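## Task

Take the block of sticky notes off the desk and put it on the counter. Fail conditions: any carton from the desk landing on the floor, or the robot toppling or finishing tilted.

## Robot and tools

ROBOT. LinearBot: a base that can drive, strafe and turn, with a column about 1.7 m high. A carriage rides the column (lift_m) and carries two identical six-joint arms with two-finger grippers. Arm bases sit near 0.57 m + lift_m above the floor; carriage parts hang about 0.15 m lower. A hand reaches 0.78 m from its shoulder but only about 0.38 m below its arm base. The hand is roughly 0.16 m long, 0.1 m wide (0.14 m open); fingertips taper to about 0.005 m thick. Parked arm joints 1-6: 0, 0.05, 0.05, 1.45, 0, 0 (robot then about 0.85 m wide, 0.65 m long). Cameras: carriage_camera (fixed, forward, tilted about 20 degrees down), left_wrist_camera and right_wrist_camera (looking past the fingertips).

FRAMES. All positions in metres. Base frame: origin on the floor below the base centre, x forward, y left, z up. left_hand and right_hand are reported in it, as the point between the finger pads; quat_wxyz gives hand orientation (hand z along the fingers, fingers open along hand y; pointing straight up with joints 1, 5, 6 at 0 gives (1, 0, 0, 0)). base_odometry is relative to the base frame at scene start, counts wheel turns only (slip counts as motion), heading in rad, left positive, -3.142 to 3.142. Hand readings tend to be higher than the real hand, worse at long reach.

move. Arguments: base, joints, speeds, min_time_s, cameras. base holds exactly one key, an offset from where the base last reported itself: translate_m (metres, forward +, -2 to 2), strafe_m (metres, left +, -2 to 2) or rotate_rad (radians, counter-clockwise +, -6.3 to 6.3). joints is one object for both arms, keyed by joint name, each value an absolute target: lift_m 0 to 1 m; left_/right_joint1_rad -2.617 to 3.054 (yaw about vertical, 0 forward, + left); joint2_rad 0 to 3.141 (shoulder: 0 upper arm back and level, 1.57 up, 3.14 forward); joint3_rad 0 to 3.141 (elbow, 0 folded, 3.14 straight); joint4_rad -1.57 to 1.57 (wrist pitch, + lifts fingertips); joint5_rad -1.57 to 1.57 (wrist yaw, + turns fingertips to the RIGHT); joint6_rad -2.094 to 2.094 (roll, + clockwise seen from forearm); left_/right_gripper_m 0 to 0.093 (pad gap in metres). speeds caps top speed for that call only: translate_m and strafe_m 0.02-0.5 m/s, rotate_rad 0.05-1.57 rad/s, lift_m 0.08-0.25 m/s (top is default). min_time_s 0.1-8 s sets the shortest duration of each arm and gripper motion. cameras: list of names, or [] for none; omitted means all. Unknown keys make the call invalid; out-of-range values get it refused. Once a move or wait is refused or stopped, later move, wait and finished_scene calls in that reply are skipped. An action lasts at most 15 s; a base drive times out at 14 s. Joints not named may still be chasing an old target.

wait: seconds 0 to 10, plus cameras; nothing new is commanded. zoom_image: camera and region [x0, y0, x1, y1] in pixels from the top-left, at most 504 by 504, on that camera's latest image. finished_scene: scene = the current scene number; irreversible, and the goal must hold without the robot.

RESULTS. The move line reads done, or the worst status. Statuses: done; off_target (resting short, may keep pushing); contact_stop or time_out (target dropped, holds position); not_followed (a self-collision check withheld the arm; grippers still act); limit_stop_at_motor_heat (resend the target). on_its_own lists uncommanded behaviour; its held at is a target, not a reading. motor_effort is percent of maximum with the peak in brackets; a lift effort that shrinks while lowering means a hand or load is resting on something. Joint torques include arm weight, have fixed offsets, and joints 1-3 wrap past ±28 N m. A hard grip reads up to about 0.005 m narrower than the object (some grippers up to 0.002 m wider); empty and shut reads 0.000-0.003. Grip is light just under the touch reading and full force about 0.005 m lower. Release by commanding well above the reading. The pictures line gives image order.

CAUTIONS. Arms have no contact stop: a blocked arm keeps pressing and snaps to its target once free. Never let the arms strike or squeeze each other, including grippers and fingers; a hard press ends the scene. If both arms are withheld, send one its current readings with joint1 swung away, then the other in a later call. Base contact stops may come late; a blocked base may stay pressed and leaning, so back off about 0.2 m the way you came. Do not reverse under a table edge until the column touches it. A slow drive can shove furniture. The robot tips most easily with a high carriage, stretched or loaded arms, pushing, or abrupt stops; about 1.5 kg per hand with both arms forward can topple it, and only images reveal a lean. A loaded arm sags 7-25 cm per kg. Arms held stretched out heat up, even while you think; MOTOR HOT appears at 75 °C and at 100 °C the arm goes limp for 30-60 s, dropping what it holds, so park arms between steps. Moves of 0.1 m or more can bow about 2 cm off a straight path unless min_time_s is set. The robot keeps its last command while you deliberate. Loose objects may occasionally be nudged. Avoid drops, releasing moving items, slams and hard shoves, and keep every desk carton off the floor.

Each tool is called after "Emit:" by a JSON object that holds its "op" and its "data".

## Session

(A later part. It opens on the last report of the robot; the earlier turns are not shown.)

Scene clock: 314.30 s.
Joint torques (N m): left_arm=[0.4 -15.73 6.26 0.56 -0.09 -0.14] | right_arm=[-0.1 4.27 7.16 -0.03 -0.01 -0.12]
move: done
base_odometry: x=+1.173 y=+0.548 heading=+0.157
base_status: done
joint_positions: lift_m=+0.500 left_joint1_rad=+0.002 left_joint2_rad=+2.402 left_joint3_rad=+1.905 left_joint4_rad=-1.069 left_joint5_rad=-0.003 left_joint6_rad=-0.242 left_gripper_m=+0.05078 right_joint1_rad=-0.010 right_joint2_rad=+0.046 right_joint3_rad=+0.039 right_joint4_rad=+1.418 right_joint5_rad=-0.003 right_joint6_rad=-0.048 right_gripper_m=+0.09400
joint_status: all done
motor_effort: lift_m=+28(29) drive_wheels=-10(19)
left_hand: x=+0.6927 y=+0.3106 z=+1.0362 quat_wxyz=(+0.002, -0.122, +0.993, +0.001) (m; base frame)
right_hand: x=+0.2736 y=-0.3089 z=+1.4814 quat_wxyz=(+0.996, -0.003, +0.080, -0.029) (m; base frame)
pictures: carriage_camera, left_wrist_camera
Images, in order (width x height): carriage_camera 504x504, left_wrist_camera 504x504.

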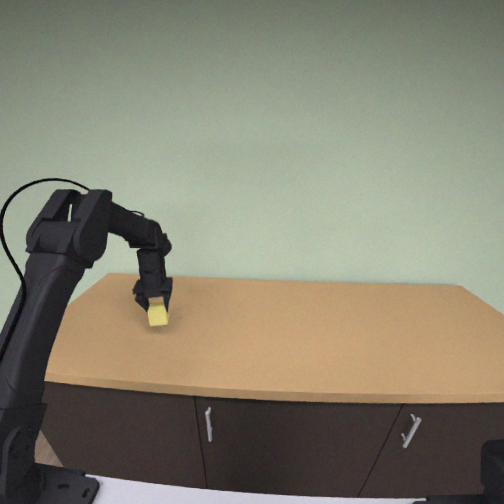

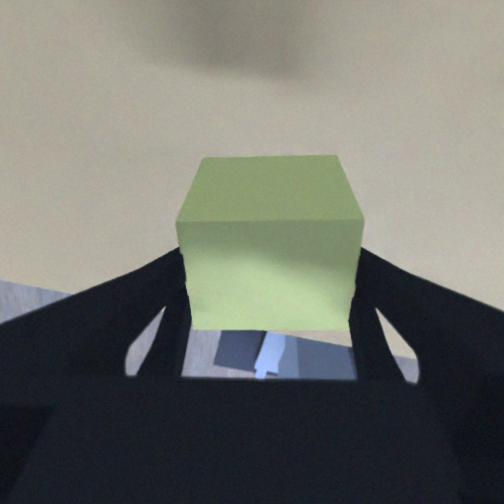

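Emit:
{"op": "move", "data": {"joints": {"lift_m": 0.38}, "speeds": {"lift_m": 0.12}, "cameras": ["carriage_camera", "left_wrist_camera"]}}

Emit:
{"op": "zoom_image", "data": {"camera": "carriage_camera", "region": [90, 220, 230, 360]}}

Scene clock: 321.20 s.
Joint torques (N m): left_arm=[0.49 -8.83 4.41 1.26 -0.09 -0.13] | right_arm=[-0.05 4.31 7.2 -0.03 0.01 -0.11]
move: done
base_odometry: x=+1.173 y=+0.548 heading=+0.157
base_status: not commanded
joint_positions: lift_m=+0.380 left_joint1_rad=+0.002 left_joint2_rad=+2.333 left_joint3_rad=+1.925 left_joint4_rad=-1.120 left_joint5_rad=-0.006 left_joint6_rad=-0.243 left_gripper_m=+0.05078 right_joint1_rad=-0.010 right_joint2_rad=+0.046 right_joint3_rad=+0.039 right_joint4_rad=+1.418 right_joint5_rad=-0.003 right_joint6_rad=-0.048 right_gripper_m=+0.09400
joint_status: all done
motor_effort: lift_m=+24(27) drive_wheels=+7(12)
left_hand: x=+0.6942 y=+0.3110 z=+0.9517 quat_wxyz=(+0.022, -0.122, +0.992, +0.000) (m; base frame)
right_hand: x=+0.2736 y=-0.3089 z=+1.3617 quat_wxyz=(+0.996, -0.003, +0.080, -0.029) (m; base frame)
pictures: carriage_camera, left_wrist_camera
Images, in order (width x height): carriage_camera 504x504, left_wrist_camera 504x504.

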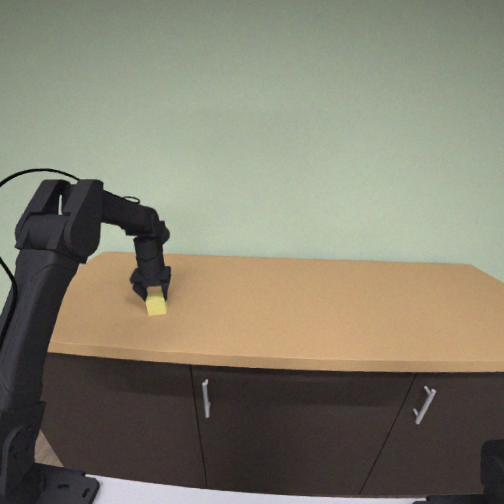

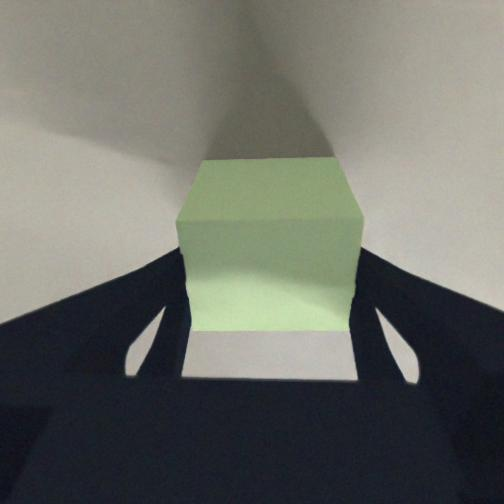

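Scaled by 3.600 from the camera's 504x504 image, which has a finer 720x720 frame.

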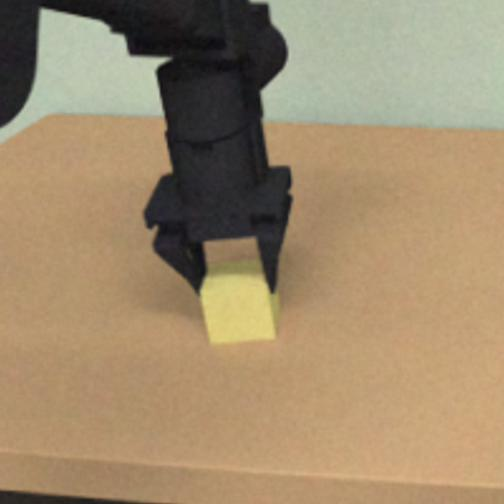

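Emit:
{"op": "move", "data": {"joints": {"lift_m": 0.416}, "speeds": {"lift_m": 0.08}, "cameras": []}}

Scene clock: 327.57 s.
Joint torques (N m): left_arm=[0.49 -14.64 5.86 0.73 -0.09 -0.12] | right_arm=[-0.05 4.31 7.16 -0.02 0.01 -0.11]
move: done
base_odometry: x=+1.173 y=+0.548 heading=+0.157
base_status: not commanded
joint_positions: lift_m=+0.416 left_joint1_rad=+0.002 left_joint2_rad=+2.388 left_joint3_rad=+1.910 left_joint4_rad=-1.081 left_joint5_rad=-0.006 left_joint6_rad=-0.243 left_gripper_m=+0.05078 right_joint1_rad=-0.010 right_joint2_rad=+0.046 right_joint3_rad=+0.039 right_joint4_rad=+1.418 right_joint5_rad=-0.003 right_joint6_rad=-0.048 right_gripper_m=+0.09400
joint_status: all done
motor_effort: lift_m=+31(35) drive_wheels=-10(10)
left_hand: x=+0.6932 y=+0.3110 z=+0.9591 quat_wxyz=(+0.006, -0.122, +0.992, +0.002) (m; base frame)
right_hand: x=+0.2736 y=-0.3089 z=+1.3971 quat_wxyz=(+0.996, -0.003, +0.080, -0.029) (m; base frame)
pictures: none
No camera images: "cameras" was empty.

Emit:
{"op": "move", "data": {"joints": {"lift_m": 0.42}, "speeds": {"lift_m": 0.08}, "cameras": ["left_wrist_camera"]}}

Scene clock: 331.43 s.
Joint torques (N m): left_arm=[0.5 -14.84 5.93 0.67 -0.08 -0.12] | right_arm=[-0.05 4.26 7.16 -0.03 0 -0.12]
move: done
base_odometry: x=+1.173 y=+0.548 heading=+0.157
base_status: not commanded
joint_positions: lift_m=+0.420 left_joint1_rad=+0.002 left_joint2_rad=+2.391 left_joint3_rad=+1.908 left_joint4_rad=-1.077 left_joint5_rad=-0.006 left_joint6_rad=-0.243 left_gripper_m=+0.05078 right_joint1_rad=-0.010 right_joint2_rad=+0.046 right_joint3_rad=+0.039 right_joint4_rad=+1.418 right_joint5_rad=-0.003 right_joint6_rad=-0.048 right_gripper_m=+0.09400
joint_status: all done
motor_effort: lift_m=+31(36) drive_wheels=+8(11)
left_hand: x=+0.6934 y=+0.3110 z=+0.9616 quat_wxyz=(+0.006, -0.122, +0.992, +0.002) (m; base frame)
right_hand: x=+0.2736 y=-0.3089 z=+1.4011 quat_wxyz=(+0.996, -0.003, +0.080, -0.029) (m; base frame)
pictures: left_wrist_camera
Images, in order (width x height): left_wrist_camera 504x504.

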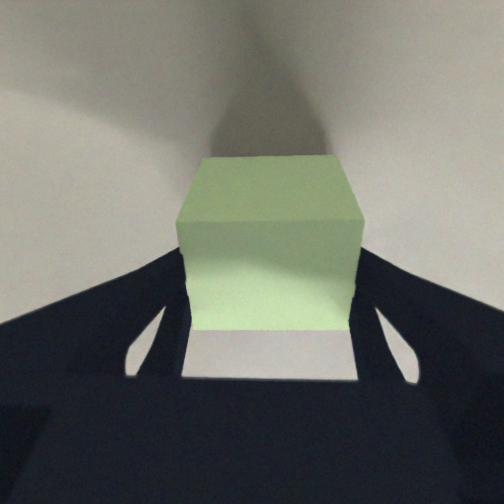

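Emit:
{"op": "move", "data": {"joints": {"left_gripper_m": 0.09}, "min_time_s": 1.5, "cameras": ["left_wrist_camera"]}}

Emit:
{"op": "move", "data": {"joints": {"lift_m": 0.6}, "cameras": ["left_wrist_camera"]}}

Emit:
{"op": "move", "data": {"base": {"translate_m": -0.4}, "cameras": ["carriage_camera"]}}

Scene clock: 338.23 s.
Joint torques (N m): left_arm=[0.46 -14.78 5.87 0.68 -0.08 -0.12] | right_arm=[-0.06 4.25 7.19 -0.03 0 -0.12]
move: done
base_odometry: x=+1.173 y=+0.548 heading=+0.157
base_status: not commanded
joint_positions: lift_m=+0.420 left_joint1_rad=+0.002 left_joint2_rad=+2.391 left_joint3_rad=+1.908 left_joint4_rad=-1.077 left_joint5_rad=-0.005 left_joint6_rad=-0.243 left_gripper_m=+0.08994 right_joint1_rad=-0.010 right_joint2_rad=+0.046 right_joint3_rad=+0.039 right_joint4_rad=+1.418 right_joint5_rad=-0.003 right_joint6_rad=-0.048 right_gripper_m=+0.09400
joint_status: all done
motor_effort: lift_m=+31(32) drive_wheels=-11(12)
left_hand: x=+0.6934 y=+0.3109 z=+0.9616 quat_wxyz=(+0.006, -0.122, +0.992, +0.002) (m; base frame)
right_hand: x=+0.2736 y=-0.3089 z=+1.4011 quat_wxyz=(+0.996, -0.003, +0.080, -0.029) (m; base frame)
pictures: left_wrist_camera
Images, in order (width x height): left_wrist_camera 504x504.

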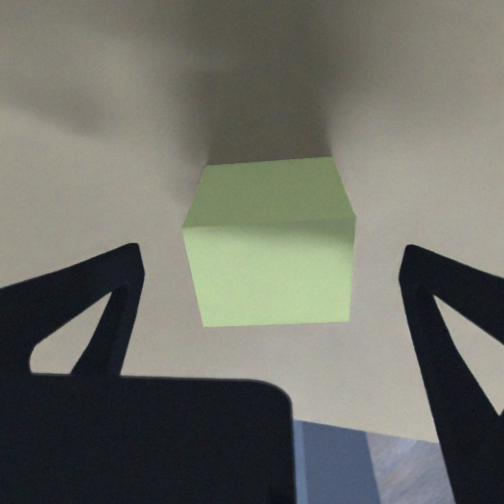

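Scene clock: 339.50 s.
Joint torques (N m): left_arm=[0.47 -15.01 5.86 0.62 -0.08 -0.12] | right_arm=[-0.13 4.26 7.19 -0.02 0 -0.11]
move: done
base_odometry: x=+1.173 y=+0.548 heading=+0.157
base_status: not commanded
joint_positions: lift_m=+0.600 left_joint1_rad=+0.002 left_joint2_rad=+2.393 left_joint3_rad=+1.908 left_joint4_rad=-1.075 left_joint5_rad=-0.005 left_joint6_rad=-0.243 left_gripper_m=+0.08994 right_joint1_rad=-0.010 right_joint2_rad=+0.046 right_joint3_rad=+0.039 right_joint4_rad=+1.418 right_joint5_rad=-0.003 right_joint6_rad=-0.048 right_gripper_m=+0.09400
joint_status: all done
motor_effort: lift_m=+31(38) drive_wheels=+6(12)
left_hand: x=+0.6937 y=+0.3109 z=+1.1405 quat_wxyz=(+0.006, -0.122, +0.992, +0.002) (m; base frame)
right_hand: x=+0.2736 y=-0.3089 z=+1.5811 quat_wxyz=(+0.996, -0.003, +0.080, -0.029) (m; base frame)
pictures: left_wrist_camera
Images, in order (width x height): left_wrist_camera 504x504.

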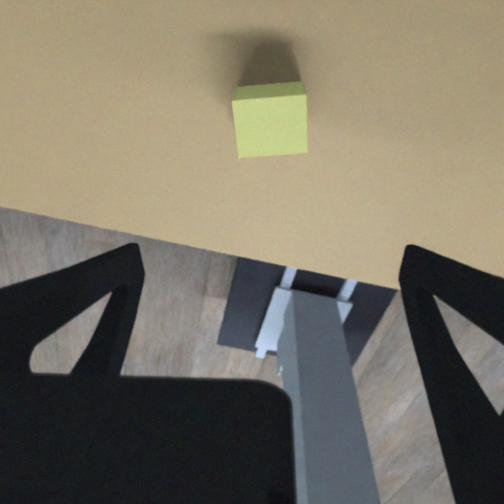

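Scene clock: 342.43 s.
Joint torques (N m): left_arm=[0.61 -15.1 5.87 0.58 -0.08 -0.12] | right_arm=[-0.06 4.3 7.16 -0.02 0.01 -0.11]
move: done
base_odometry: x=+0.778 y=+0.485 heading=+0.158
base_status: done
joint_positions: lift_m=+0.600 left_joint1_rad=+0.001 left_joint2_rad=+2.393 left_joint3_rad=+1.908 left_joint4_rad=-1.067 left_joint5_rad=-0.005 left_joint6_rad=-0.243 left_gripper_m=+0.08994 right_joint1_rad=-0.010 right_joint2_rad=+0.046 right_joint3_rad=+0.039 right_joint4_rad=+1.417 right_joint5_rad=-0.003 right_joint6_rad=-0.048 right_gripper_m=+0.09400
joint_status: not commanded
motor_effort: lift_m=+31(31) drive_wheels=-10(18)
left_hand: x=+0.6956 y=+0.3101 z=+1.1405 quat_wxyz=(+0.010, -0.121, +0.993, +0.001) (m; base frame)
right_hand: x=+0.2739 y=-0.3089 z=+1.5811 quat_wxyz=(+0.996, -0.003, +0.080, -0.029) (m; base frame)
pictures: carriage_camera
Images, in order (width x height): carriage_camera 504x504.

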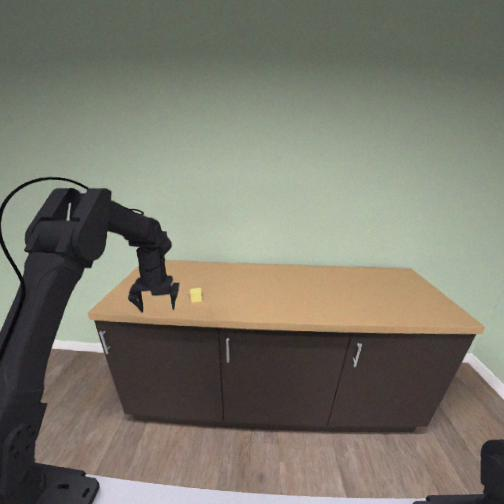

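Emit:
{"op": "move", "data": {"base": {"strafe_m": 0.31}, "joints": {"left_joint1_rad": 0, "left_joint2_rad": 0.05, "left_joint3_rad": 0.05, "left_joint4_rad": 1.45, "left_joint6_rad": 0}, "min_time_s": 3, "cameras": ["carriage_camera"]}}

Emit:
{"op": "move", "data": {"joints": {"lift_m": 1.0}, "cameras": ["carriage_camera"]}}

Emit:
{"op": "move", "data": {"base": {"translate_m": -0.8}, "cameras": ["carriage_camera"]}}

Scene clock: 434.50 s.
Joint torques (N m): left_arm=[0.36 3.36 4.71 -0.05 -0.06 0.06] | right_arm=[-0.05 4.34 7.19 -0.01 0 -0.12]
move: done
base_odometry: x=+0.729 y=+0.791 heading=+0.159
base_status: done
joint_positions: lift_m=+0.600 left_joint1_rad=+0.003 left_joint2_rad=+0.060 left_joint3_rad=+0.063 left_joint4_rad=+1.435 left_joint5_rad=-0.005 left_joint6_rad=-0.009 left_gripper_m=+0.08994 right_joint1_rad=-0.011 right_joint2_rad=+0.046 right_joint3_rad=+0.039 right_joint4_rad=+1.417 right_joint5_rad=-0.003 right_joint6_rad=-0.048 right_gripper_m=+0.09400
joint_status: all done
motor_effort: lift_m=+31(31) drive_wheels=-6(14)
left_hand: x=+0.2664 y=+0.3100 z=+1.5882 quat_wxyz=(+0.998, -0.003, +0.066, -0.003) (m; base frame)
right_hand: x=+0.2739 y=-0.3090 z=+1.5811 quat_wxyz=(+0.996, -0.003, +0.080, -0.029) (m; base frame)
pictures: carriage_camera
Images, in order (width x height): carriage_camera 504x504.

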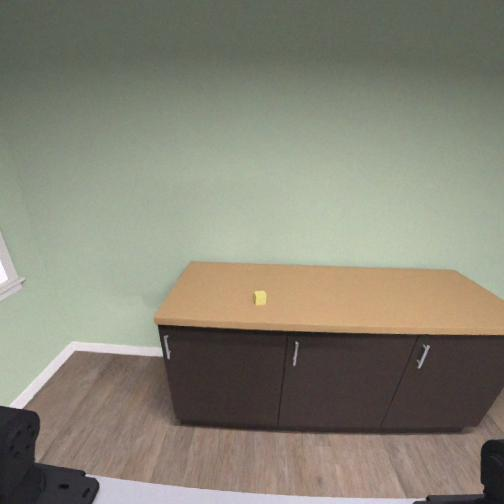

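Scene clock: 436.63 s.
Joint torques (N m): left_arm=[0.34 3.79 5.18 -0.08 -0.06 0.05] | right_arm=[-0.01 4.3 7.15 -0.02 0.01 -0.11]
move: done
base_odometry: x=+0.729 y=+0.791 heading=+0.159
base_status: not commanded
joint_positions: lift_m=+0.997 left_joint1_rad=+0.003 left_joint2_rad=+0.056 left_joint3_rad=+0.057 left_joint4_rad=+1.439 left_joint5_rad=-0.005 left_joint6_rad=-0.008 left_gripper_m=+0.08994 right_joint1_rad=-0.011 right_joint2_rad=+0.046 right_joint3_rad=+0.039 right_joint4_rad=+1.417 right_joint5_rad=-0.003 right_joint6_rad=-0.048 right_gripper_m=+0.09400
joint_status: all done
joint sent to its limit — lift_m, upper limit.
motor_effort: lift_m=+31(38) drive_wheels=-5(8)
left_hand: x=+0.2659 y=+0.3100 z=+1.9839 quat_wxyz=(+0.998, -0.003, +0.065, -0.002) (m; base frame)
right_hand: x=+0.2739 y=-0.3090 z=+1.9782 quat_wxyz=(+0.996, -0.003, +0.080, -0.029) (m; base frame)
pictures: carriage_camera
Images, in order (width x height): carriage_camera 504x504.

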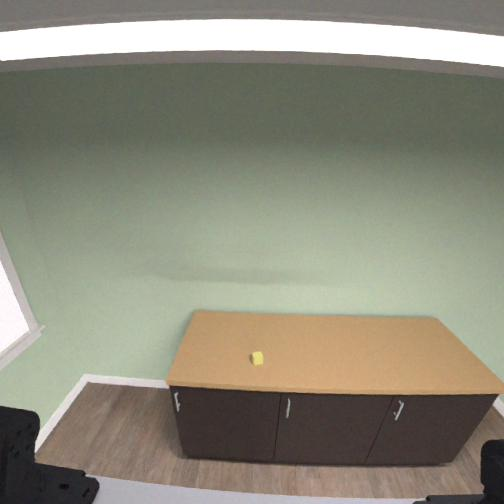

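Scene clock: 440.50 s.
Joint torques (N m): left_arm=[0.35 3.84 5.24 -0.19 -0.06 0.04] | right_arm=[-0.02 4.3 7.2 -0.07 0.01 -0.12]
move: done
base_odometry: x=-0.061 y=+0.665 heading=+0.159
base_status: done
joint_positions: lift_m=+0.997 left_joint1_rad=+0.003 left_joint2_rad=+0.056 left_joint3_rad=+0.057 left_joint4_rad=+1.446 left_joint5_rad=-0.005 left_joint6_rad=-0.008 left_gripper_m=+0.08994 right_joint1_rad=-0.011 right_joint2_rad=+0.046 right_joint3_rad=+0.039 right_joint4_rad=+1.420 right_joint5_rad=-0.003 right_joint6_rad=-0.048 right_gripper_m=+0.09400
joint_status: not commanded
motor_effort: lift_m=+31(31) drive_wheels=-1(11)
left_hand: x=+0.2643 y=+0.3100 z=+1.9841 quat_wxyz=(+0.998, -0.003, +0.062, -0.002) (m; base frame)
right_hand: x=+0.2730 y=-0.3089 z=+1.9783 quat_wxyz=(+0.996, -0.003, +0.079, -0.029) (m; base frame)
pictures: carriage_camera
Images, in order (width x height): carriage_camera 504x504.

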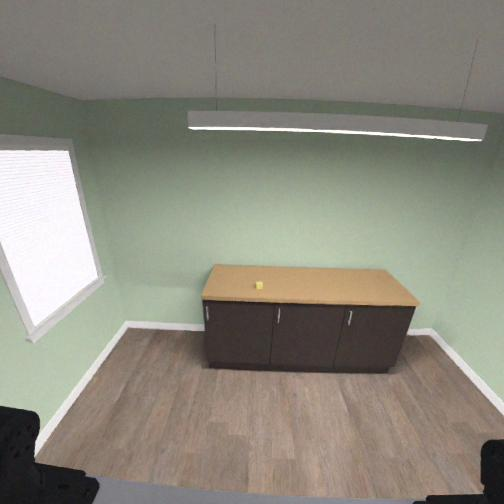

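Emit:
{"op": "finished_scene", "data": {"scene": 1}}

The scene is finished: the task was done.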